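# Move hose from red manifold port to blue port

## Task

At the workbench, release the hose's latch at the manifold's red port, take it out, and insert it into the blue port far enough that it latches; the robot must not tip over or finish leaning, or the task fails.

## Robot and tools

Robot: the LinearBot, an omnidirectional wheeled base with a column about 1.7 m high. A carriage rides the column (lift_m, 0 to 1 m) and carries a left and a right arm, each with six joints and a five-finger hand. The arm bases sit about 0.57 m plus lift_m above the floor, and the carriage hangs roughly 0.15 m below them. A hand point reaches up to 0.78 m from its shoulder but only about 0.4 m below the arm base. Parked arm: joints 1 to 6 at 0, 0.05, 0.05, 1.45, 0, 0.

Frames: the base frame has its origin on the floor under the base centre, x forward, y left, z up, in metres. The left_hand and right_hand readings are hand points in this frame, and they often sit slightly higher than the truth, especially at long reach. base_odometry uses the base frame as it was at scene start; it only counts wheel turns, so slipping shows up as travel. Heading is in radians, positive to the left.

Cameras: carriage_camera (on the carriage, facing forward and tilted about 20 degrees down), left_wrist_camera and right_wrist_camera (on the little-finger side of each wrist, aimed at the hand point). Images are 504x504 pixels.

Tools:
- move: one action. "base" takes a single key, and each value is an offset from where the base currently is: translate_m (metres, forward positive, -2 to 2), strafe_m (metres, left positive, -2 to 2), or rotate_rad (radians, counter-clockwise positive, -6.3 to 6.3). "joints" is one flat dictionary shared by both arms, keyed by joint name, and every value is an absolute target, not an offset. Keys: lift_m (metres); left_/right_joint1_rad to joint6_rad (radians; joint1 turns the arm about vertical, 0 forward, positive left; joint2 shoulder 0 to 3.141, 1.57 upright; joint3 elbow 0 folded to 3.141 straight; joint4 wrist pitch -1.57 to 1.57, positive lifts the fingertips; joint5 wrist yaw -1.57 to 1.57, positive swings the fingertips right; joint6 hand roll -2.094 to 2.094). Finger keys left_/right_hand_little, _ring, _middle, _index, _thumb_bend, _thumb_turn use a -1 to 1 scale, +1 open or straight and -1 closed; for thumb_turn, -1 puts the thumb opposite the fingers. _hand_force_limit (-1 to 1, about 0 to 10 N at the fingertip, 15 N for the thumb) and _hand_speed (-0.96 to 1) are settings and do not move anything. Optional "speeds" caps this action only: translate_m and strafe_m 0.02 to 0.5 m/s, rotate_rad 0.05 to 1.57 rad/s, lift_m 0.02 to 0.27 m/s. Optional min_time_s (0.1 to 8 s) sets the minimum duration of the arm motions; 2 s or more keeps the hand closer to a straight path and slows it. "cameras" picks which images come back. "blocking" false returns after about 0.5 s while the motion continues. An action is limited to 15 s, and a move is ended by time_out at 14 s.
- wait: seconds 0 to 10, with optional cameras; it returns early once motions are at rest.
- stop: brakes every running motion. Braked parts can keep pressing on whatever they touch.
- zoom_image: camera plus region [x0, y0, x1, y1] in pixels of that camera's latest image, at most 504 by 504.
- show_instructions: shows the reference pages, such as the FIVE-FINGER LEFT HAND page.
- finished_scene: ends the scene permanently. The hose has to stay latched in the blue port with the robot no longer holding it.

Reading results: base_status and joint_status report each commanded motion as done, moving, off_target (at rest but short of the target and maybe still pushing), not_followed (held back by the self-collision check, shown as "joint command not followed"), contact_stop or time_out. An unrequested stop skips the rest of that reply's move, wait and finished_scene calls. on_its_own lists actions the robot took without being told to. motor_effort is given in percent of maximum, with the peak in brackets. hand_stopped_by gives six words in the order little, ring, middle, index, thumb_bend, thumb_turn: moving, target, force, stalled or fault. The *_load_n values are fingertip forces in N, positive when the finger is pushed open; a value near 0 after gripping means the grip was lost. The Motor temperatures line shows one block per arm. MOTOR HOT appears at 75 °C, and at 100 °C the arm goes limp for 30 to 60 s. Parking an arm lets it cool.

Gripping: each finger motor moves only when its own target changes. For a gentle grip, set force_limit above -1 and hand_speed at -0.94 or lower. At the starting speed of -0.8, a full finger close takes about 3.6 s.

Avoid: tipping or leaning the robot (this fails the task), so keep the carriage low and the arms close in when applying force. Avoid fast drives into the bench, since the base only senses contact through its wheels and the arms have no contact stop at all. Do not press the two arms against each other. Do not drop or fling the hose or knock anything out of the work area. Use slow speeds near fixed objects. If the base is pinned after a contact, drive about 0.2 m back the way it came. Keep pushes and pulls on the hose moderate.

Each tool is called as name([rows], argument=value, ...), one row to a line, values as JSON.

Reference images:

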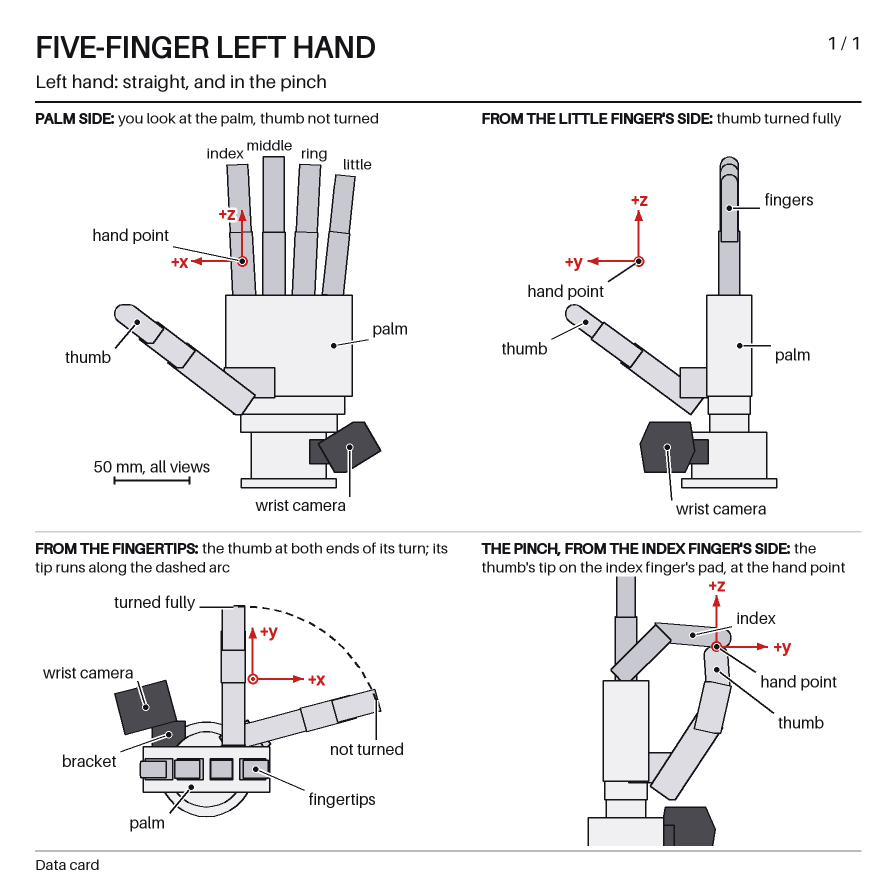

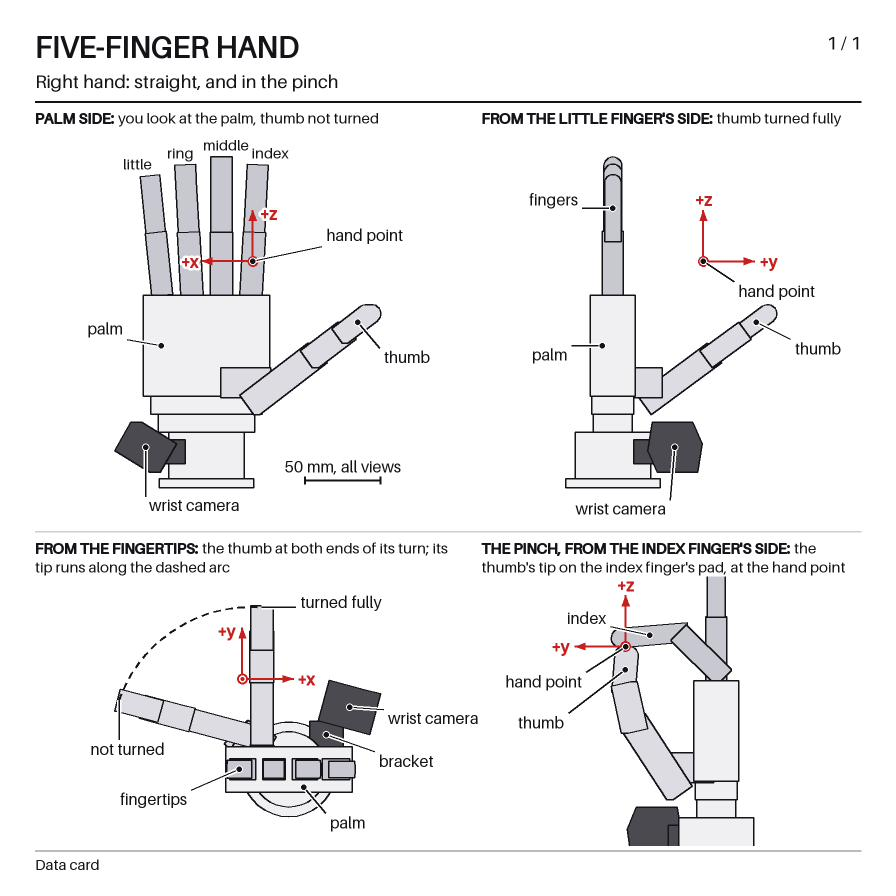

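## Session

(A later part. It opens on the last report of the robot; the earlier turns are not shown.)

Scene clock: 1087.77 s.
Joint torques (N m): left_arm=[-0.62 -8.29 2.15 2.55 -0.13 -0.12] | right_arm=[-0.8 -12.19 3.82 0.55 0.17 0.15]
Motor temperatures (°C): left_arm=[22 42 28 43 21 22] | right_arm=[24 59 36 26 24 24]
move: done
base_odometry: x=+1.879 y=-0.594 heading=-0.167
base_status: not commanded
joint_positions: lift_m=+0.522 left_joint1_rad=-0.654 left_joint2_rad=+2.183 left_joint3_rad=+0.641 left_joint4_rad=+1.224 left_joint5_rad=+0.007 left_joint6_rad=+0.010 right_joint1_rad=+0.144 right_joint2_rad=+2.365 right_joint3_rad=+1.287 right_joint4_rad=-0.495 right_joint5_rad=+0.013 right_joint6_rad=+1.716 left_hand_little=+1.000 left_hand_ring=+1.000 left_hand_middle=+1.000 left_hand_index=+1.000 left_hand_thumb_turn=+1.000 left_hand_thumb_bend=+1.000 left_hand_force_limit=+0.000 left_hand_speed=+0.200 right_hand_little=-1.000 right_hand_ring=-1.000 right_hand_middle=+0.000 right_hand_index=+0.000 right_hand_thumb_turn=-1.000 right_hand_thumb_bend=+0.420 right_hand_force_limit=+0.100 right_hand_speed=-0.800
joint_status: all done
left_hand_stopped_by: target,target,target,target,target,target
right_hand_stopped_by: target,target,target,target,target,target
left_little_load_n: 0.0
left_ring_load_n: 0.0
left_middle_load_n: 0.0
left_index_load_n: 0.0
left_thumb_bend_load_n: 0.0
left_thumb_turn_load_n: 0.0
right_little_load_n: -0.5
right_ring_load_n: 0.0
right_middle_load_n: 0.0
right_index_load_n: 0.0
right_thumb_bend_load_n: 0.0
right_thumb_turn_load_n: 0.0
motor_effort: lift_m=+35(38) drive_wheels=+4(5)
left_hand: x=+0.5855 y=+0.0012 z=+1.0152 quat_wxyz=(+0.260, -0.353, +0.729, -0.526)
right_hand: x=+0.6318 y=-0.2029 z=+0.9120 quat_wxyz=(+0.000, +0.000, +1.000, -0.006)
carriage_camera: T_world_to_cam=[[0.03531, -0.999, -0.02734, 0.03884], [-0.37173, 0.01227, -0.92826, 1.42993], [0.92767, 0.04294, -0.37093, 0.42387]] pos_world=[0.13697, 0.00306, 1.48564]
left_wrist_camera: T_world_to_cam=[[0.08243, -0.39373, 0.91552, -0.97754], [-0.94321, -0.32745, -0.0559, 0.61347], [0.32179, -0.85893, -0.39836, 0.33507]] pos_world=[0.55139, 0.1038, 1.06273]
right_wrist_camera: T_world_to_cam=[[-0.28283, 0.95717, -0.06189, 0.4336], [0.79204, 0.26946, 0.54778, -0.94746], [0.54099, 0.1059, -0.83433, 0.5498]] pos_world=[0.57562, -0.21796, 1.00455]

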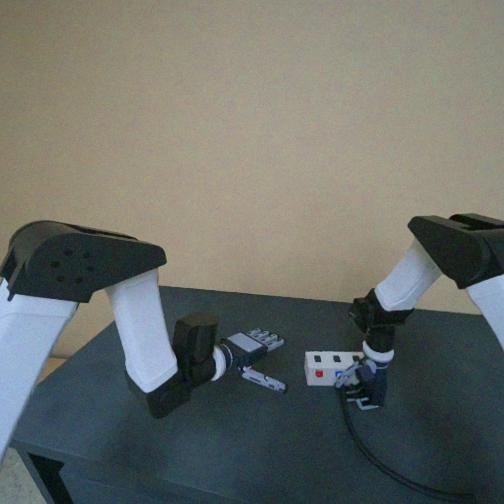

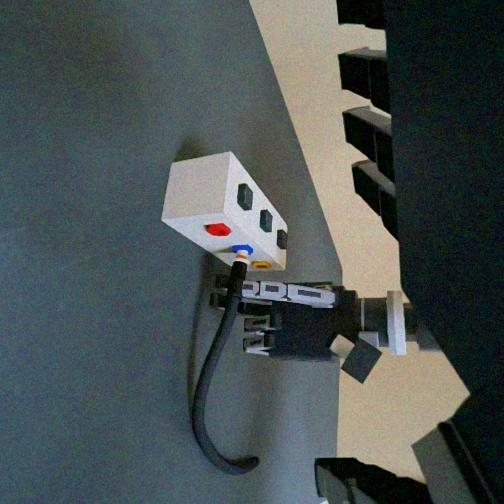

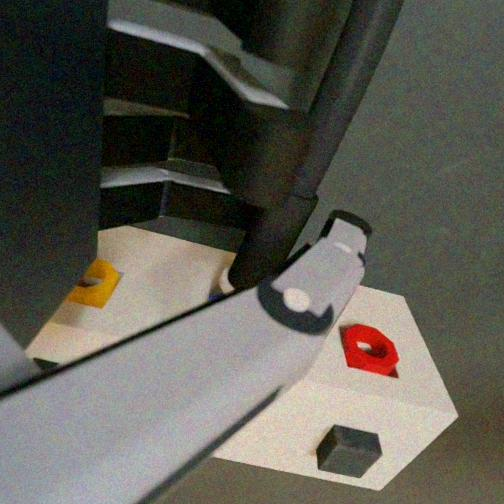

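move(joints={"right_hand_speed": -0.85, "right_hand_force_limit": 0.0, "right_hand_thumb_bend": 0.2, "right_hand_index": -0.13, "right_hand_middle": -0.15}, cameras=["carriage_camera", "left_wrist_camera"])

zoom_image(camera="left_wrist_camera", region=[200, 220, 300, 320])

Scene clock: 1095.00 s.
Joint torques (N m): left_arm=[-0.7 -8.06 2.19 2.55 -0.15 -0.1] | right_arm=[-0.81 -12.21 3.82 0.53 0.17 0.14]
Motor temperatures (°C): left_arm=[22 42 28 43 21 22] | right_arm=[24 59 35 26 24 24]
move: done
base_odometry: x=+1.879 y=-0.594 heading=-0.167
base_status: not commanded
joint_positions: lift_m=+0.522 left_joint1_rad=-0.654 left_joint2_rad=+2.183 left_joint3_rad=+0.641 left_joint4_rad=+1.224 left_joint5_rad=+0.007 left_joint6_rad=+0.010 right_joint1_rad=+0.144 right_joint2_rad=+2.365 right_joint3_rad=+1.287 right_joint4_rad=-0.494 right_joint5_rad=+0.013 right_joint6_rad=+1.716 left_hand_little=+1.000 left_hand_ring=+1.000 left_hand_middle=+1.000 left_hand_index=+1.000 left_hand_thumb_turn=+1.000 left_hand_thumb_bend=+1.000 left_hand_force_limit=+0.000 left_hand_speed=+0.200 right_hand_little=-1.000 right_hand_ring=-1.000 right_hand_middle=-0.149 right_hand_index=-0.130 right_hand_thumb_turn=-1.000 right_hand_thumb_bend=+0.202 right_hand_force_limit=+0.000 right_hand_speed=-0.850
joint_status: all done
left_hand_stopped_by: target,target,target,target,target,target
right_hand_stopped_by: target,target,force,target,target,target
left_little_load_n: 0.0
left_ring_load_n: 0.0
left_middle_load_n: 0.0
left_index_load_n: 0.0
left_thumb_bend_load_n: 0.0
left_thumb_turn_load_n: 0.0
right_little_load_n: 0.0
right_ring_load_n: 0.0
right_middle_load_n: 2.0
right_index_load_n: 0.0
right_thumb_bend_load_n: 2.5
right_thumb_turn_load_n: -0.5
motor_effort: lift_m=+35(35) drive_wheels=+4(5)
left_hand: x=+0.5855 y=+0.0012 z=+1.0152 quat_wxyz=(+0.260, -0.353, +0.729, -0.526)
right_hand: x=+0.6319 y=-0.2029 z=+0.9120 quat_wxyz=(+0.000, +0.001, +1.000, -0.006)
carriage_camera: T_world_to_cam=[[0.03531, -0.999, -0.02734, 0.03884], [-0.37173, 0.01227, -0.92826, 1.42993], [0.92767, 0.04294, -0.37093, 0.42387]] pos_world=[0.13697, 0.00306, 1.48564]
left_wrist_camera: T_world_to_cam=[[0.08243, -0.39373, 0.91552, -0.97754], [-0.94321, -0.32745, -0.0559, 0.61347], [0.32179, -0.85893, -0.39836, 0.33507]] pos_world=[0.55139, 0.1038, 1.06273]

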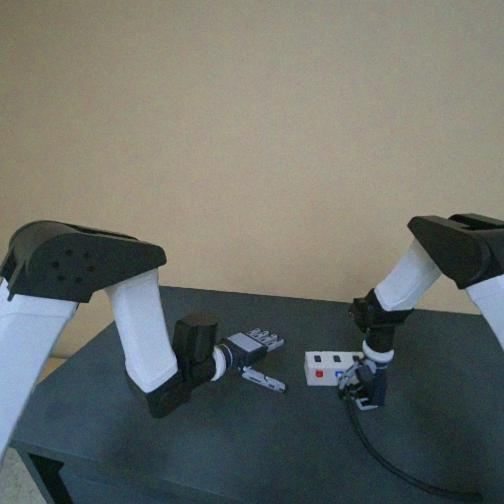

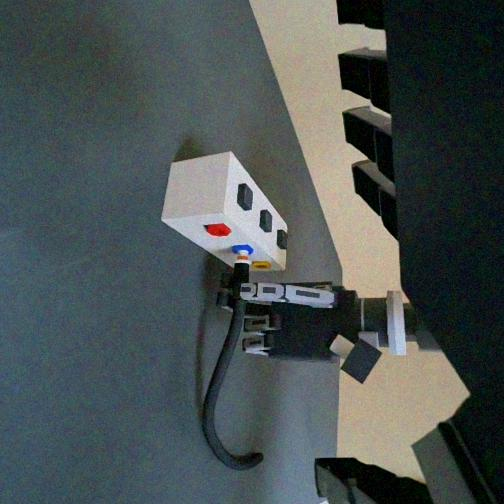

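Scaled by 5.040.

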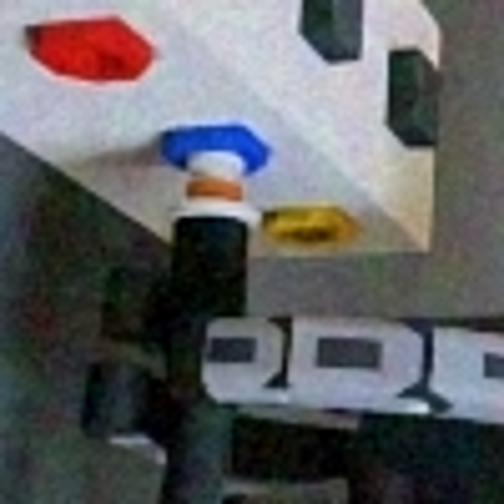

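move(joints={"right_hand_speed": -0.92, "right_hand_force_limit": 0.3, "right_hand_index": -0.4, "right_hand_middle": -0.42}, cameras=["left_wrist_camera"])

zoom_image(camera="left_wrist_camera", region=[200, 220, 300, 320])

Scene clock: 1099.63 s.
Joint torques (N m): left_arm=[-0.64 -8.12 2.29 2.55 -0.13 -0.11] | right_arm=[-0.81 -12.18 4.46 0.56 0.17 0.15]
Motor temperatures (°C): left_arm=[22 42 28 43 21 22] | right_arm=[24 59 35 26 24 24]
move: off_target
base_odometry: x=+1.879 y=-0.594 heading=-0.167
base_status: not commanded
joint_positions: lift_m=+0.522 left_joint1_rad=-0.654 left_joint2_rad=+2.183 left_joint3_rad=+0.641 left_joint4_rad=+1.224 left_joint5_rad=+0.007 left_joint6_rad=+0.010 right_joint1_rad=+0.144 right_joint2_rad=+2.365 right_joint3_rad=+1.280 right_joint4_rad=-0.498 right_joint5_rad=+0.013 right_joint6_rad=+1.716 left_hand_little=+1.000 left_hand_ring=+1.000 left_hand_middle=+1.000 left_hand_index=+1.000 left_hand_thumb_turn=+1.000 left_hand_thumb_bend=+1.000 left_hand_force_limit=+0.000 left_hand_speed=+0.200 right_hand_little=-1.000 right_hand_ring=-1.000 right_hand_middle=-0.266 right_hand_index=-0.292 right_hand_thumb_turn=-1.000 right_hand_thumb_bend=+0.202 right_hand_force_limit=+0.300 right_hand_speed=-0.920
joint_status: right_hand_middle off_target (ended at -0.266, target -0.420); right_hand_index off_target (ended at -0.292, target -0.400); the others done
left_hand_stopped_by: target,target,target,target,target,target
right_hand_stopped_by: target,target,force,force,target,target
left_little_load_n: 0.0
left_ring_load_n: 0.0
left_middle_load_n: 0.0
left_index_load_n: 0.0
left_thumb_bend_load_n: 0.0
left_thumb_turn_load_n: 0.0
right_little_load_n: 0.0
right_ring_load_n: -0.5
right_middle_load_n: 7.0
right_index_load_n: 6.5
right_thumb_bend_load_n: 2.0
right_thumb_turn_load_n: -0.5
motor_effort: lift_m=+35(35) drive_wheels=+4(4)
left_hand: x=+0.5855 y=+0.0012 z=+1.0152 quat_wxyz=(+0.260, -0.353, +0.729, -0.526)
right_hand: x=+0.6277 y=-0.2035 z=+0.9104 quat_wxyz=(-0.005, +0.001, +1.000, -0.007)
left_wrist_camera: T_world_to_cam=[[0.08243, -0.39373, 0.91552, -0.97754], [-0.94321, -0.32745, -0.0559, 0.61347], [0.32179, -0.85893, -0.39836, 0.33507]] pos_world=[0.55139, 0.1038, 1.06273]

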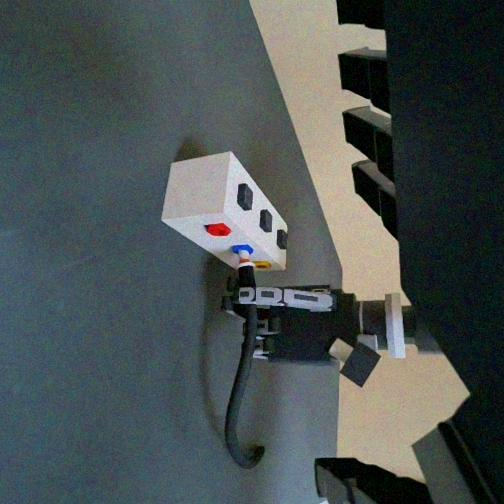

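Scaled by 5.040.

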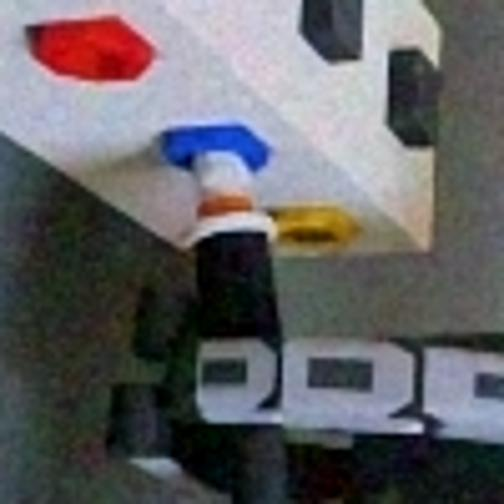

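move(joints={"lift_m": 0.5175}, speeds={"lift_m": 0.02}, cameras=["left_wrist_camera", "carriage_camera"])

zoom_image(camera="left_wrist_camera", region=[200, 220, 300, 320])

zoom_image(camera="carriage_camera", region=[310, 345, 380, 415])

Scene clock: 1105.93 s.
Joint torques (N m): left_arm=[-0.83 -8.03 2.18 2.54 -0.13 -0.11] | right_arm=[-0.76 -12.15 4.52 0.54 0.17 0.15]
Motor temperatures (°C): left_arm=[22 42 28 43 21 22] | right_arm=[24 59 35 26 24 24]
move: done
base_odometry: x=+1.879 y=-0.594 heading=-0.167
base_status: not commanded
joint_positions: lift_m=+0.518 left_joint1_rad=-0.654 left_joint2_rad=+2.183 left_joint3_rad=+0.640 left_joint4_rad=+1.222 left_joint5_rad=+0.006 left_joint6_rad=+0.010 right_joint1_rad=+0.144 right_joint2_rad=+2.364 right_joint3_rad=+1.280 right_joint4_rad=-0.495 right_joint5_rad=+0.013 right_joint6_rad=+1.716 left_hand_little=+1.000 left_hand_ring=+1.000 left_hand_middle=+1.000 left_hand_index=+1.000 left_hand_thumb_turn=+1.000 left_hand_thumb_bend=+1.000 left_hand_force_limit=+0.000 left_hand_speed=+0.200 right_hand_little=-1.000 right_hand_ring=-1.000 right_hand_middle=-0.266 right_hand_index=-0.292 right_hand_thumb_turn=-1.000 right_hand_thumb_bend=+0.202 right_hand_force_limit=+0.300 right_hand_speed=-0.920
joint_status: all done
left_hand_stopped_by: target,target,target,target,target,target
right_hand_stopped_by: target,target,force,force,target,target
left_little_load_n: 0.0
left_ring_load_n: 0.0
left_middle_load_n: 0.0
left_index_load_n: 0.0
left_thumb_bend_load_n: 0.0
left_thumb_turn_load_n: 0.0
right_little_load_n: 0.0
right_ring_load_n: 0.0
right_middle_load_n: 7.0
right_index_load_n: 4.5
right_thumb_bend_load_n: 1.5
right_thumb_turn_load_n: 0.0
motor_effort: lift_m=+25(26) drive_wheels=+4(4)
left_hand: x=+0.5851 y=+0.0015 z=+1.0104 quat_wxyz=(+0.259, -0.353, +0.730, -0.525)
right_hand: x=+0.6286 y=-0.2034 z=+0.9066 quat_wxyz=(-0.004, +0.001, +1.000, -0.007)
pictures: carriage_camera, left_wrist_camera
carriage_camera: T_world_to_cam=[[0.03531, -0.999, -0.02734, 0.03873], [-0.37173, 0.01227, -0.92826, 1.42613], [0.92767, 0.04294, -0.37093, 0.42235]] pos_world=[0.13697, 0.00306, 1.48154]
left_wrist_camera: T_world_to_cam=[[0.08449, -0.39529, 0.91466, -0.97325], [-0.94318, -0.32778, -0.05453, 0.61159], [0.32136, -0.85808, -0.40052, 0.33604]] pos_world=[0.55109, 0.1041, 1.05813]

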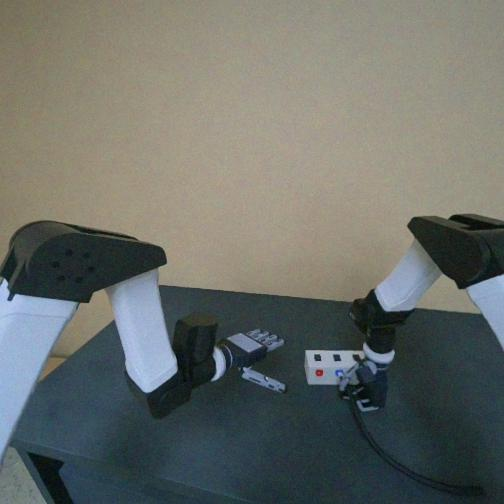

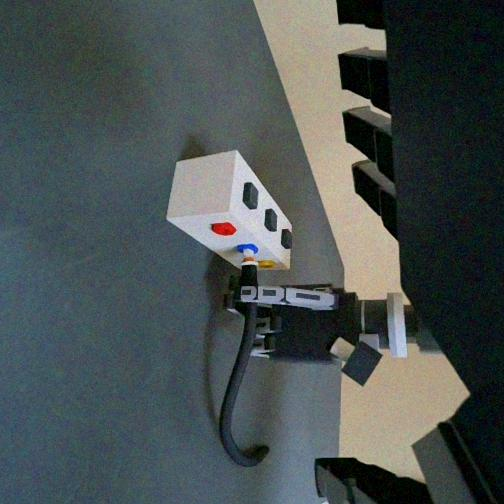

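Scaled by 5.040.

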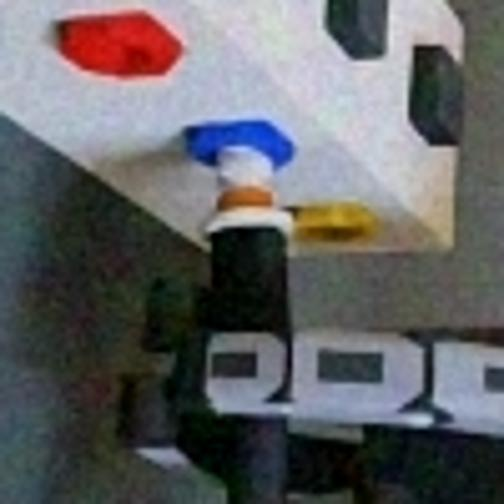

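Scaled by 7.200.

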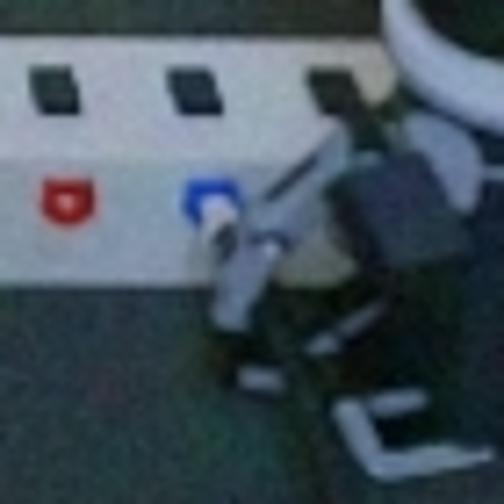

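move(joints={"lift_m": 0.5145, "right_joint1_rad": 0.133, "right_joint2_rad": 2.393, "right_joint3_rad": 1.367, "right_joint4_rad": -0.536, "right_joint6_rad": 1.72}, speeds={"lift_m": 0.02}, min_time_s=2.5, cameras=["left_wrist_camera", "carriage_camera"])

zoom_image(camera="left_wrist_camera", region=[200, 220, 300, 320])

zoom_image(camera="carriage_camera", region=[310, 345, 380, 415])

Scene clock: 1118.27 s.
Joint torques (N m): left_arm=[-0.65 -8.05 2.33 2.56 -0.13 -0.1] | right_arm=[-0.96 -9.17 8.1 0.36 0.17 0.1]
Motor temperatures (°C): left_arm=[22 42 28 43 21 22] | right_arm=[24 60 34 26 24 24]
move: done
base_odometry: x=+1.879 y=-0.594 heading=-0.167
base_status: not commanded
joint_positions: lift_m=+0.515 left_joint1_rad=-0.654 left_joint2_rad=+2.183 left_joint3_rad=+0.640 left_joint4_rad=+1.223 left_joint5_rad=+0.006 left_joint6_rad=+0.010 right_joint1_rad=+0.144 right_joint2_rad=+2.392 right_joint3_rad=+1.336 right_joint4_rad=-0.539 right_joint5_rad=+0.013 right_joint6_rad=+1.716 left_hand_little=+1.000 left_hand_ring=+1.000 left_hand_middle=+1.000 left_hand_index=+1.000 left_hand_thumb_turn=+1.000 left_hand_thumb_bend=+1.000 left_hand_force_limit=+0.000 left_hand_speed=+0.200 right_hand_little=-1.000 right_hand_ring=-1.000 right_hand_middle=-0.266 right_hand_index=-0.292 right_hand_thumb_turn=-1.000 right_hand_thumb_bend=+0.202 right_hand_force_limit=+0.300 right_hand_speed=-0.920
joint_status: all done
left_hand_stopped_by: target,target,target,target,target,target
right_hand_stopped_by: target,target,force,force,target,target
left_little_load_n: 0.0
left_ring_load_n: 0.0
left_middle_load_n: 0.0
left_index_load_n: 0.0
left_thumb_bend_load_n: 0.5
left_thumb_turn_load_n: -0.5
right_little_load_n: 0.0
right_ring_load_n: 0.0
right_middle_load_n: 7.0
right_index_load_n: 4.5
right_thumb_bend_load_n: 1.5
right_thumb_turn_load_n: -0.5
motor_effort: lift_m=+25(26) drive_wheels=+4(5)
left_hand: x=+0.5849 y=+0.0016 z=+1.0072 quat_wxyz=(+0.259, -0.353, +0.730, -0.525)
right_hand: x=+0.6348 y=-0.2025 z=+0.9027 quat_wxyz=(-0.011, +0.001, +1.000, -0.008)
pictures: carriage_camera, left_wrist_camera
carriage_camera: T_world_to_cam=[[0.03531, -0.999, -0.02734, 0.03865], [-0.37173, 0.01227, -0.92826, 1.42334], [0.92767, 0.04294, -0.37093, 0.42124]] pos_world=[0.13697, 0.00306, 1.47854]
left_wrist_camera: T_world_to_cam=[[0.08499, -0.39521, 0.91465, -0.97054], [-0.94317, -0.32788, -0.05403, 0.61074], [0.32125, -0.85808, -0.40062, 0.33506]] pos_world=[0.55089, 0.1042, 1.05493]

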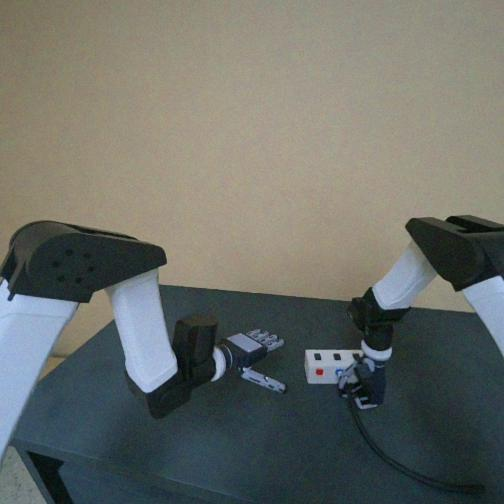

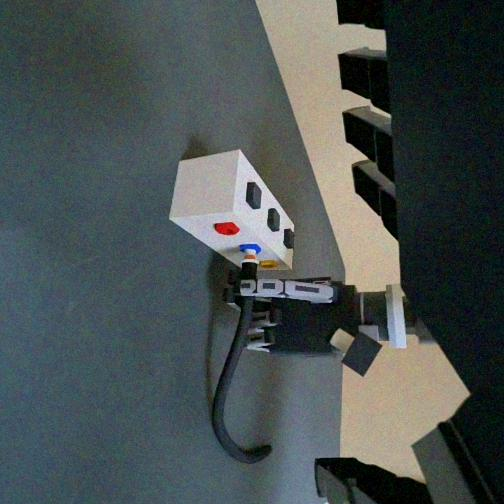

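Scaled by 5.040.

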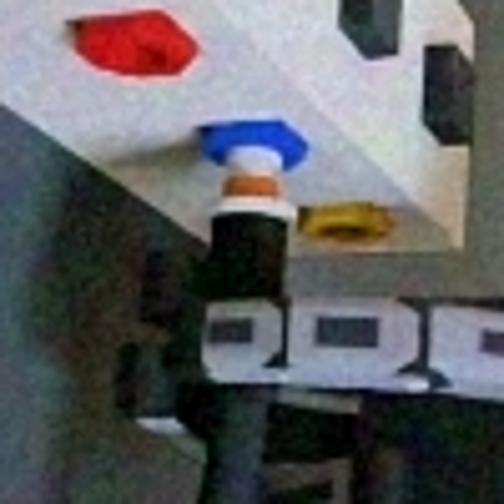

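Scaled by 7.200.

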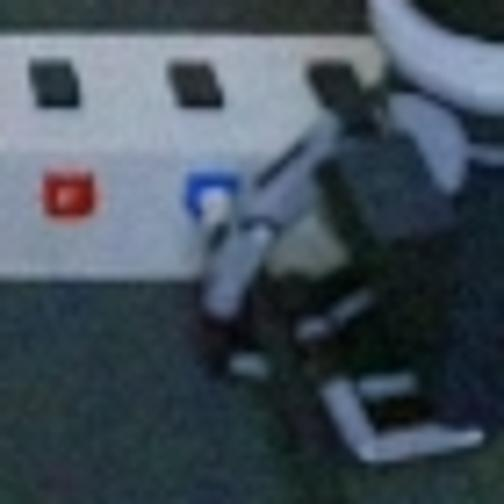

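move(joints={"right_joint1_rad": 0.133, "right_joint2_rad": 2.421, "right_joint3_rad": 1.424, "right_joint4_rad": -0.563, "right_joint6_rad": 1.72}, min_time_s=2.5, cameras=["left_wrist_camera", "carriage_camera", "right_wrist_camera"])

zoom_image(camera="left_wrist_camera", region=[200, 220, 300, 320])

zoom_image(camera="right_wrist_camera", region=[160, 170, 340, 350])

Scene clock: 1131.83 s.
Joint torques (N m): left_arm=[-0.73 -8.17 2.15 2.61 -0.14 -0.1] | right_arm=[-0.95 -9.37 8.27 0.38 0.17 0.1]
Motor temperatures (°C): left_arm=[22 41 28 43 21 22] | right_arm=[24 60 34 26 24 24]
move: done
base_odometry: x=+1.879 y=-0.594 heading=-0.167
base_status: not commanded
joint_positions: lift_m=+0.515 left_joint1_rad=-0.654 left_joint2_rad=+2.183 left_joint3_rad=+0.640 left_joint4_rad=+1.223 left_joint5_rad=+0.006 left_joint6_rad=+0.010 right_joint1_rad=+0.144 right_joint2_rad=+2.419 right_joint3_rad=+1.392 right_joint4_rad=-0.567 right_joint5_rad=+0.013 right_joint6_rad=+1.716 left_hand_little=+1.000 left_hand_ring=+1.000 left_hand_middle=+1.000 left_hand_index=+1.000 left_hand_thumb_turn=+1.000 left_hand_thumb_bend=+1.000 left_hand_force_limit=+0.000 left_hand_speed=+0.200 right_hand_little=-1.000 right_hand_ring=-1.000 right_hand_middle=-0.266 right_hand_index=-0.292 right_hand_thumb_turn=-1.000 right_hand_thumb_bend=+0.202 right_hand_force_limit=+0.300 right_hand_speed=-0.920
joint_status: all done
left_hand_stopped_by: target,target,target,target,target,target
right_hand_stopped_by: target,target,force,force,target,target
left_little_load_n: 0.0
left_ring_load_n: 0.0
left_middle_load_n: 0.0
left_index_load_n: 0.0
left_thumb_bend_load_n: 0.0
left_thumb_turn_load_n: 0.0
right_little_load_n: 0.0
right_ring_load_n: 0.0
right_middle_load_n: 7.0
right_index_load_n: 4.5
right_thumb_bend_load_n: 1.5
right_thumb_turn_load_n: 0.0
motor_effort: lift_m=+25(25) drive_wheels=+4(5)
left_hand: x=+0.5849 y=+0.0016 z=+1.0072 quat_wxyz=(+0.259, -0.353, +0.730, -0.525)
right_hand: x=+0.6450 y=-0.2010 z=+0.9024 quat_wxyz=(-0.011, +0.001, +1.000, -0.008)
pictures: carriage_camera, left_wrist_camera, right_wrist_camera
carriage_camera: T_world_to_cam=[[0.03531, -0.999, -0.02734, 0.03865], [-0.37173, 0.01227, -0.92826, 1.42334], [0.92767, 0.04294, -0.37093, 0.42124]] pos_world=[0.13697, 0.00306, 1.47854]
left_wrist_camera: T_world_to_cam=[[0.08499, -0.39521, 0.91465, -0.97054], [-0.94317, -0.32788, -0.05403, 0.61074], [0.32125, -0.85808, -0.40062, 0.33506]] pos_world=[0.55089, 0.1042, 1.05493]
right_wrist_camera: T_world_to_cam=[[-0.28343, 0.95719, -0.05879, 0.43258], [0.80381, 0.27055, 0.52981, -0.94442], [0.52303, 0.10291, -0.84608, 0.55604]] pos_world=[0.59091, -0.21577, 0.99624]

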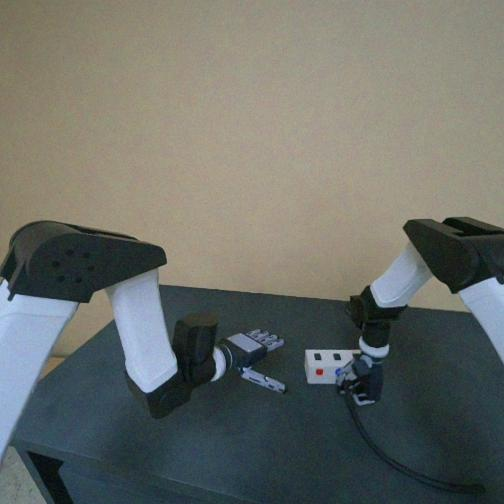

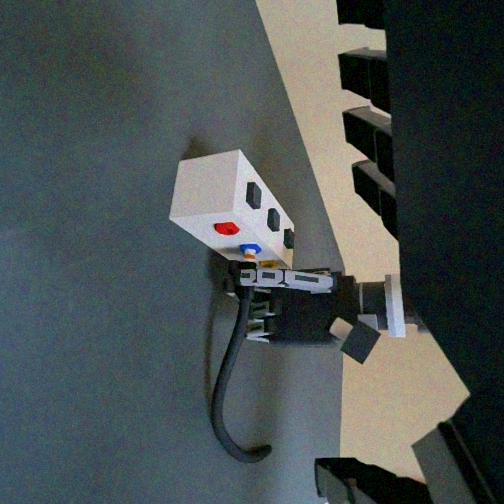

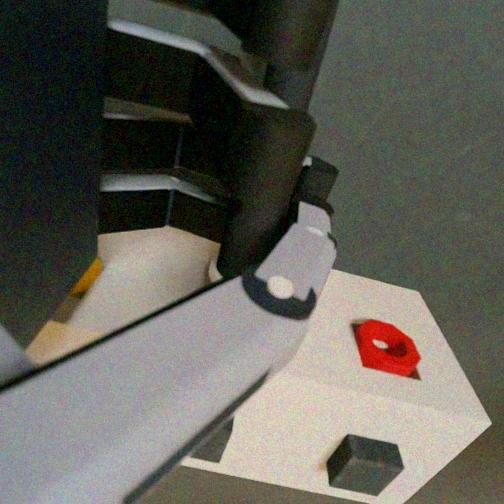

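Scaled by 5.040.

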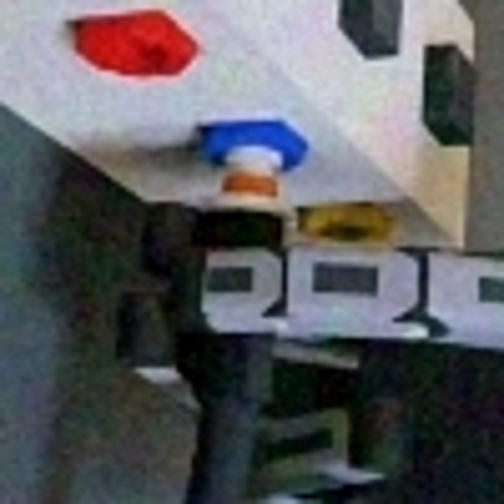

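Scaled by 2.800.

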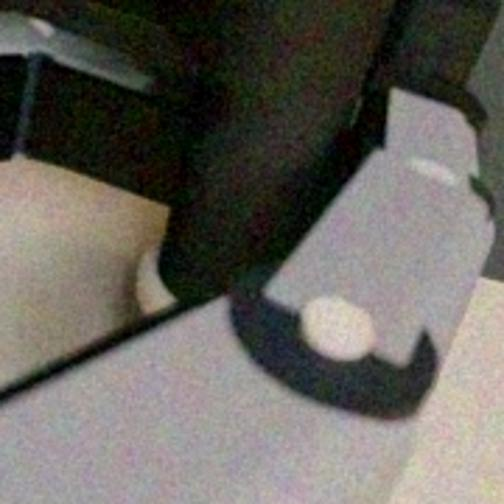

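move(joints={"right_hand_speed": -0.8, "right_hand_thumb_bend": 0.4, "right_hand_index": 0.0, "right_hand_middle": 0.0})

move(joints={"lift_m": 0.52, "right_joint2_rad": 2.339, "right_joint3_rad": 1.298, "right_joint4_rad": -0.489}, speeds={"lift_m": 0.02}, min_time_s=1.5, cameras=["left_wrist_camera"])

move(joints={"right_hand_speed": -0.88, "right_hand_force_limit": 0.9, "right_hand_thumb_bend": -0.3, "right_hand_index": -0.7, "right_hand_middle": -0.7}, cameras=["left_wrist_camera", "carriage_camera"])

zoom_image(camera="left_wrist_camera", region=[200, 220, 300, 320])

Scene clock: 1157.27 s.
Joint torques (N m): left_arm=[-0.68 -8.12 2.17 2.57 -0.14 -0.09] | right_arm=[-0.61 -9.39 7.75 0.38 0.17 0.11]
Motor temperatures (°C): left_arm=[22 41 27 43 21 22] | right_arm=[24 61 35 26 24 24]
move: done
base_odometry: x=+1.879 y=-0.594 heading=-0.167
base_status: not commanded
joint_positions: lift_m=+0.515 left_joint1_rad=-0.654 left_joint2_rad=+2.183 left_joint3_rad=+0.640 left_joint4_rad=+1.223 left_joint5_rad=+0.006 left_joint6_rad=+0.010 right_joint1_rad=+0.140 right_joint2_rad=+2.419 right_joint3_rad=+1.398 right_joint4_rad=-0.567 right_joint5_rad=+0.013 right_joint6_rad=+1.716 left_hand_little=+1.000 left_hand_ring=+1.000 left_hand_middle=+1.000 left_hand_index=+1.000 left_hand_thumb_turn=+1.000 left_hand_thumb_bend=+1.000 left_hand_force_limit=+0.000 left_hand_speed=+0.200 right_hand_little=-1.000 right_hand_ring=-1.000 right_hand_middle=+0.000 right_hand_index=+0.000 right_hand_thumb_turn=-1.000 right_hand_thumb_bend=+0.400 right_hand_force_limit=+0.300 right_hand_speed=-0.800
joint_status: all done
left_hand_stopped_by: target,target,target,target,target,target
right_hand_stopped_by: target,target,target,target,target,target
left_little_load_n: 0.0
left_ring_load_n: 0.0
left_middle_load_n: 0.0
left_index_load_n: 0.0
left_thumb_bend_load_n: 0.0
left_thumb_turn_load_n: 0.0
right_little_load_n: 0.0
right_ring_load_n: 0.0
right_middle_load_n: 0.0
right_index_load_n: 0.0
right_thumb_bend_load_n: 0.0
right_thumb_turn_load_n: 0.0
motor_effort: lift_m=+25(25) drive_wheels=+4(5)
left_hand: x=+0.5849 y=+0.0016 z=+1.0072 quat_wxyz=(+0.259, -0.353, +0.730, -0.525)
right_hand: x=+0.6482 y=-0.2024 z=+0.9037 quat_wxyz=(-0.008, +0.003, +1.000, -0.007)
pictures: none

Scene clock: 1159.07 s.
Joint torques (N m): left_arm=[-0.64 -8.12 2.14 2.51 -0.14 -0.11] | right_arm=[-0.57 -12.33 3.89 0.55 0.17 0.1]
Motor temperatures (°C): left_arm=[22 41 27 43 21 22] | right_arm=[24 61 35 26 24 24]
move: done
base_odometry: x=+1.879 y=-0.594 heading=-0.167
base_status: not commanded
joint_positions: lift_m=+0.520 left_joint1_rad=-0.654 left_joint2_rad=+2.183 left_joint3_rad=+0.640 left_joint4_rad=+1.225 left_joint5_rad=+0.006 left_joint6_rad=+0.010 right_joint1_rad=+0.140 right_joint2_rad=+2.378 right_joint3_rad=+1.309 right_joint4_rad=-0.504 right_joint5_rad=+0.013 right_joint6_rad=+1.716 left_hand_little=+1.000 left_hand_ring=+1.000 left_hand_middle=+1.000 left_hand_index=+1.000 left_hand_thumb_turn=+1.000 left_hand_thumb_bend=+1.000 left_hand_force_limit=+0.000 left_hand_speed=+0.200 right_hand_little=-1.000 right_hand_ring=-1.000 right_hand_middle=+0.000 right_hand_index=+0.000 right_hand_thumb_turn=-1.000 right_hand_thumb_bend=+0.400 right_hand_force_limit=+0.300 right_hand_speed=-0.800
joint_status: all done
left_hand_stopped_by: target,target,target,target,target,target
right_hand_stopped_by: target,target,target,target,target,target
left_little_load_n: 0.0
left_ring_load_n: 0.0
left_middle_load_n: 0.0
left_index_load_n: 0.0
left_thumb_bend_load_n: 0.0
left_thumb_turn_load_n: 0.0
right_little_load_n: 0.0
right_ring_load_n: 0.0
right_middle_load_n: 0.0
right_index_load_n: 0.0
right_thumb_bend_load_n: -0.5
right_thumb_turn_load_n: 0.0
motor_effort: lift_m=+35(37) drive_wheels=+4(5)
left_hand: x=+0.5851 y=+0.0015 z=+1.0122 quat_wxyz=(+0.260, -0.353, +0.729, -0.525)
right_hand: x=+0.6360 y=-0.2041 z=+0.9084 quat_wxyz=(-0.001, +0.003, +1.000, -0.006)
left_wrist_camera: T_world_to_cam=[[0.08364, -0.39411, 0.91525, -0.97507], [-0.94309, -0.32796, -0.05503, 0.61219], [0.32185, -0.85856, -0.39912, 0.335]] pos_world=[0.55109, 0.1041, 1.05983]

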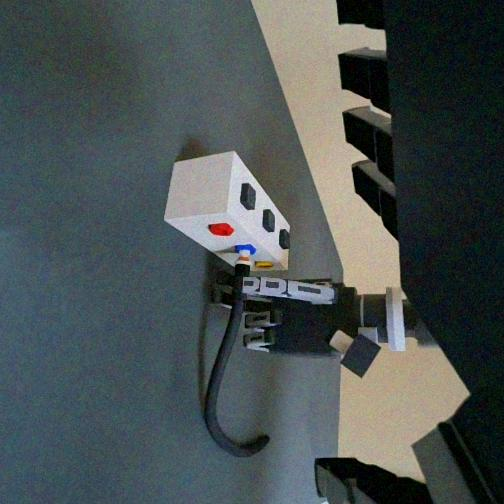

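Scene clock: 1162.10 s.
Joint torques (N m): left_arm=[-0.61 -8.32 2.35 2.58 -0.16 -0.13] | right_arm=[-0.61 -12.27 4.62 0.53 0.17 0.1]
Motor temperatures (°C): left_arm=[22 41 27 43 21 22] | right_arm=[24 63 35 26 24 24]
move: off_target
base_odometry: x=+1.879 y=-0.594 heading=-0.167
base_status: not commanded
joint_positions: lift_m=+0.520 left_joint1_rad=-0.654 left_joint2_rad=+2.183 left_joint3_rad=+0.640 left_joint4_rad=+1.225 left_joint5_rad=+0.006 left_joint6_rad=+0.010 right_joint1_rad=+0.140 right_joint2_rad=+2.378 right_joint3_rad=+1.301 right_joint4_rad=-0.505 right_joint5_rad=+0.013 right_joint6_rad=+1.716 left_hand_little=+1.000 left_hand_ring=+1.000 left_hand_middle=+1.000 left_hand_index=+1.000 left_hand_thumb_turn=+1.000 left_hand_thumb_bend=+1.000 left_hand_force_limit=+0.000 left_hand_speed=+0.200 right_hand_little=-1.000 right_hand_ring=-1.000 right_hand_middle=-0.296 right_hand_index=-0.342 right_hand_thumb_turn=-1.000 right_hand_thumb_bend=+0.222 right_hand_force_limit=+0.900 right_hand_speed=-0.880
joint_status: right_hand_middle off_target (ended at -0.296, target -0.700); right_hand_index off_target (ended at -0.342, target -0.700); right_hand_thumb_bend off_target (ended at +0.222, target -0.300); the others done
left_hand_stopped_by: target,target,target,target,target,target
right_hand_stopped_by: target,target,force,force,force,target
left_little_load_n: 0.0
left_ring_load_n: 0.0
left_middle_load_n: 0.0
left_index_load_n: -0.5
left_thumb_bend_load_n: 0.0
left_thumb_turn_load_n: 0.0
right_little_load_n: -0.5
right_ring_load_n: -0.5
right_middle_load_n: 11.0
right_index_load_n: 9.5
right_thumb_bend_load_n: 14.5
right_thumb_turn_load_n: 0.5
motor_effort: lift_m=+35(35) drive_wheels=+4(5)
left_hand: x=+0.5851 y=+0.0015 z=+1.0122 quat_wxyz=(+0.260, -0.353, +0.729, -0.525)
right_hand: x=+0.6322 y=-0.2046 z=+0.9067 quat_wxyz=(-0.005, +0.003, +1.000, -0.007)
pictures: carriage_camera, left_wrist_camera
carriage_camera: T_world_to_cam=[[0.03531, -0.999, -0.02734, 0.03877], [-0.37173, 0.01227, -0.92826, 1.42761], [0.92767, 0.04294, -0.37093, 0.42294]] pos_world=[0.13697, 0.00306, 1.48314]
left_wrist_camera: T_world_to_cam=[[0.08364, -0.39411, 0.91525, -0.97507], [-0.94309, -0.32796, -0.05503, 0.61219], [0.32185, -0.85856, -0.39912, 0.335]] pos_world=[0.55109, 0.1041, 1.05983]

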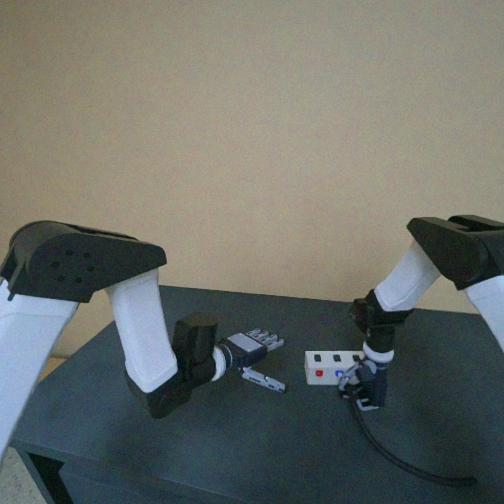

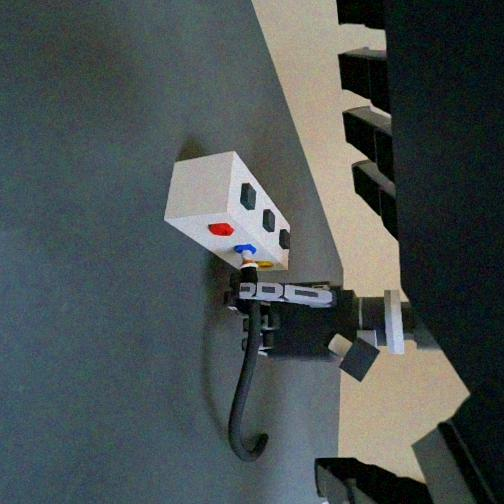

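Scaled by 5.040.

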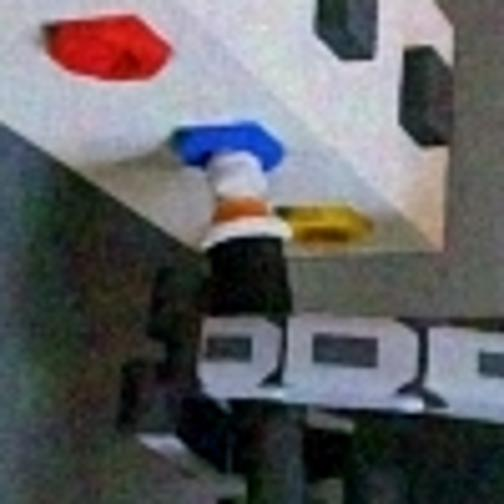

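move(joints={"lift_m": 0.5145}, speeds={"lift_m": 0.02}, cameras=["left_wrist_camera"])

zoom_image(camera="left_wrist_camera", region=[200, 220, 300, 320])

Scene clock: 1166.17 s.
Joint torques (N m): left_arm=[-0.73 -8.38 2.11 2.64 -0.12 -0.1] | right_arm=[-0.62 -12.29 4.67 0.52 0.17 0.11]
Motor temperatures (°C): left_arm=[22 41 27 43 21 22] | right_arm=[24 64 35 26 24 24]
move: done
base_odometry: x=+1.879 y=-0.594 heading=-0.167
base_status: not commanded
joint_positions: lift_m=+0.515 left_joint1_rad=-0.654 left_joint2_rad=+2.183 left_joint3_rad=+0.640 left_joint4_rad=+1.223 left_joint5_rad=+0.006 left_joint6_rad=+0.010 right_joint1_rad=+0.140 right_joint2_rad=+2.378 right_joint3_rad=+1.301 right_joint4_rad=-0.504 right_joint5_rad=+0.013 right_joint6_rad=+1.716 left_hand_little=+1.000 left_hand_ring=+1.000 left_hand_middle=+1.000 left_hand_index=+1.000 left_hand_thumb_turn=+1.000 left_hand_thumb_bend=+1.000 left_hand_force_limit=+0.000 left_hand_speed=+0.200 right_hand_little=-1.000 right_hand_ring=-1.000 right_hand_middle=-0.296 right_hand_index=-0.342 right_hand_thumb_turn=-1.000 right_hand_thumb_bend=+0.222 right_hand_force_limit=+0.900 right_hand_speed=-0.880
joint_status: all done
left_hand_stopped_by: target,target,target,target,target,target
right_hand_stopped_by: target,target,force,force,force,target
left_little_load_n: 0.0
left_ring_load_n: 0.0
left_middle_load_n: 0.0
left_index_load_n: 0.0
left_thumb_bend_load_n: 0.0
left_thumb_turn_load_n: 0.0
right_little_load_n: 0.0
right_ring_load_n: 0.0
right_middle_load_n: 11.0
right_index_load_n: 8.0
right_thumb_bend_load_n: 14.0
right_thumb_turn_load_n: 0.5
motor_effort: lift_m=+25(27) drive_wheels=+4(5)
left_hand: x=+0.5850 y=+0.0017 z=+1.0072 quat_wxyz=(+0.259, -0.354, +0.730, -0.525)
right_hand: x=+0.6325 y=-0.2046 z=+0.9021 quat_wxyz=(-0.004, +0.003, +1.000, -0.007)
left_wrist_camera: T_world_to_cam=[[0.08506, -0.39529, 0.91461, -0.97053], [-0.94307, -0.32816, -0.05412, 0.6109], [0.32153, -0.85794, -0.4007, 0.33494]] pos_world=[0.55099, 0.1042, 1.05493]

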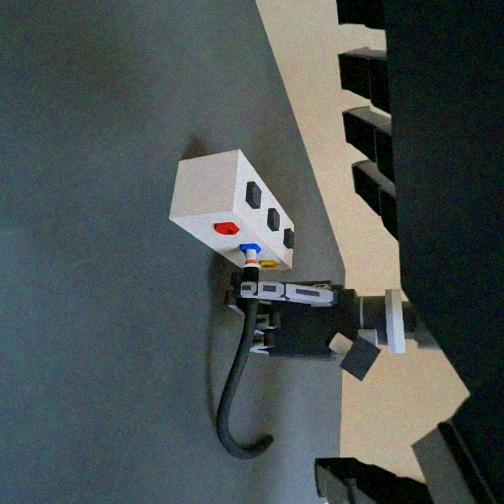

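Scaled by 5.040.

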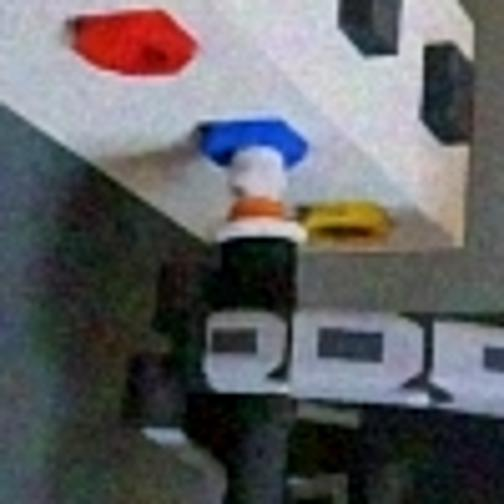

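move(joints={"lift_m": 0.5125, "right_joint2_rad": 2.408, "right_joint3_rad": 1.386, "right_joint4_rad": -0.54}, speeds={"lift_m": 0.02}, min_time_s=2, cameras=["left_wrist_camera"])

zoom_image(camera="left_wrist_camera", region=[200, 220, 300, 320])

Scene clock: 1179.03 s.
Joint torques (N m): left_arm=[-0.66 -8.17 2.24 2.52 -0.15 -0.12] | right_arm=[-0.61 -9.16 8.03 0.35 0.16 0.1]
Motor temperatures (°C): left_arm=[22 41 27 43 21 22] | right_arm=[24 66 35 26 24 24]
move: done
base_odometry: x=+1.879 y=-0.594 heading=-0.167
base_status: not commanded
joint_positions: lift_m=+0.513 left_joint1_rad=-0.654 left_joint2_rad=+2.183 left_joint3_rad=+0.640 left_joint4_rad=+1.224 left_joint5_rad=+0.006 left_joint6_rad=+0.010 right_joint1_rad=+0.140 right_joint2_rad=+2.405 right_joint3_rad=+1.356 right_joint4_rad=-0.541 right_joint5_rad=+0.013 right_joint6_rad=+1.716 left_hand_little=+1.000 left_hand_ring=+1.000 left_hand_middle=+1.000 left_hand_index=+1.000 left_hand_thumb_turn=+1.000 left_hand_thumb_bend=+1.000 left_hand_force_limit=+0.000 left_hand_speed=+0.200 right_hand_little=-1.000 right_hand_ring=-1.000 right_hand_middle=-0.296 right_hand_index=-0.342 right_hand_thumb_turn=-1.000 right_hand_thumb_bend=+0.222 right_hand_force_limit=+0.900 right_hand_speed=-0.880
joint_status: all done
left_hand_stopped_by: target,target,target,target,target,target
right_hand_stopped_by: target,target,force,force,force,target
left_little_load_n: 0.0
left_ring_load_n: 0.0
left_middle_load_n: 0.0
left_index_load_n: 0.0
left_thumb_bend_load_n: 0.0
left_thumb_turn_load_n: 0.0
right_little_load_n: 0.0
right_ring_load_n: 0.0
right_middle_load_n: 11.0
right_index_load_n: 8.0
right_thumb_bend_load_n: 14.0
right_thumb_turn_load_n: 0.5
motor_effort: lift_m=+25(25) drive_wheels=+4(5)
left_hand: x=+0.5851 y=+0.0016 z=+1.0054 quat_wxyz=(+0.260, -0.354, +0.729, -0.525)
right_hand: x=+0.6403 y=-0.2035 z=+0.8995 quat_wxyz=(-0.009, +0.003, +1.000, -0.008)
left_wrist_camera: T_world_to_cam=[[0.08456, -0.39488, 0.91483, -0.96879], [-0.94304, -0.3282, -0.0545, 0.61119], [0.32177, -0.85811, -0.40014, 0.33348]] pos_world=[0.55099, 0.1042, 1.05303]

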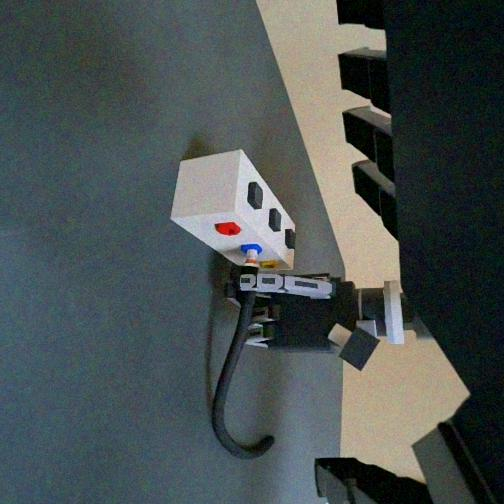

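Scaled by 5.040.

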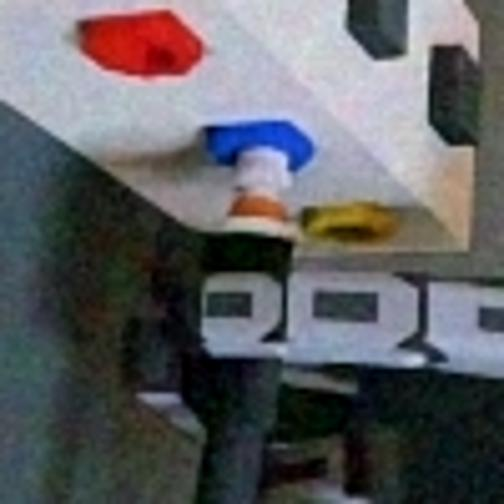

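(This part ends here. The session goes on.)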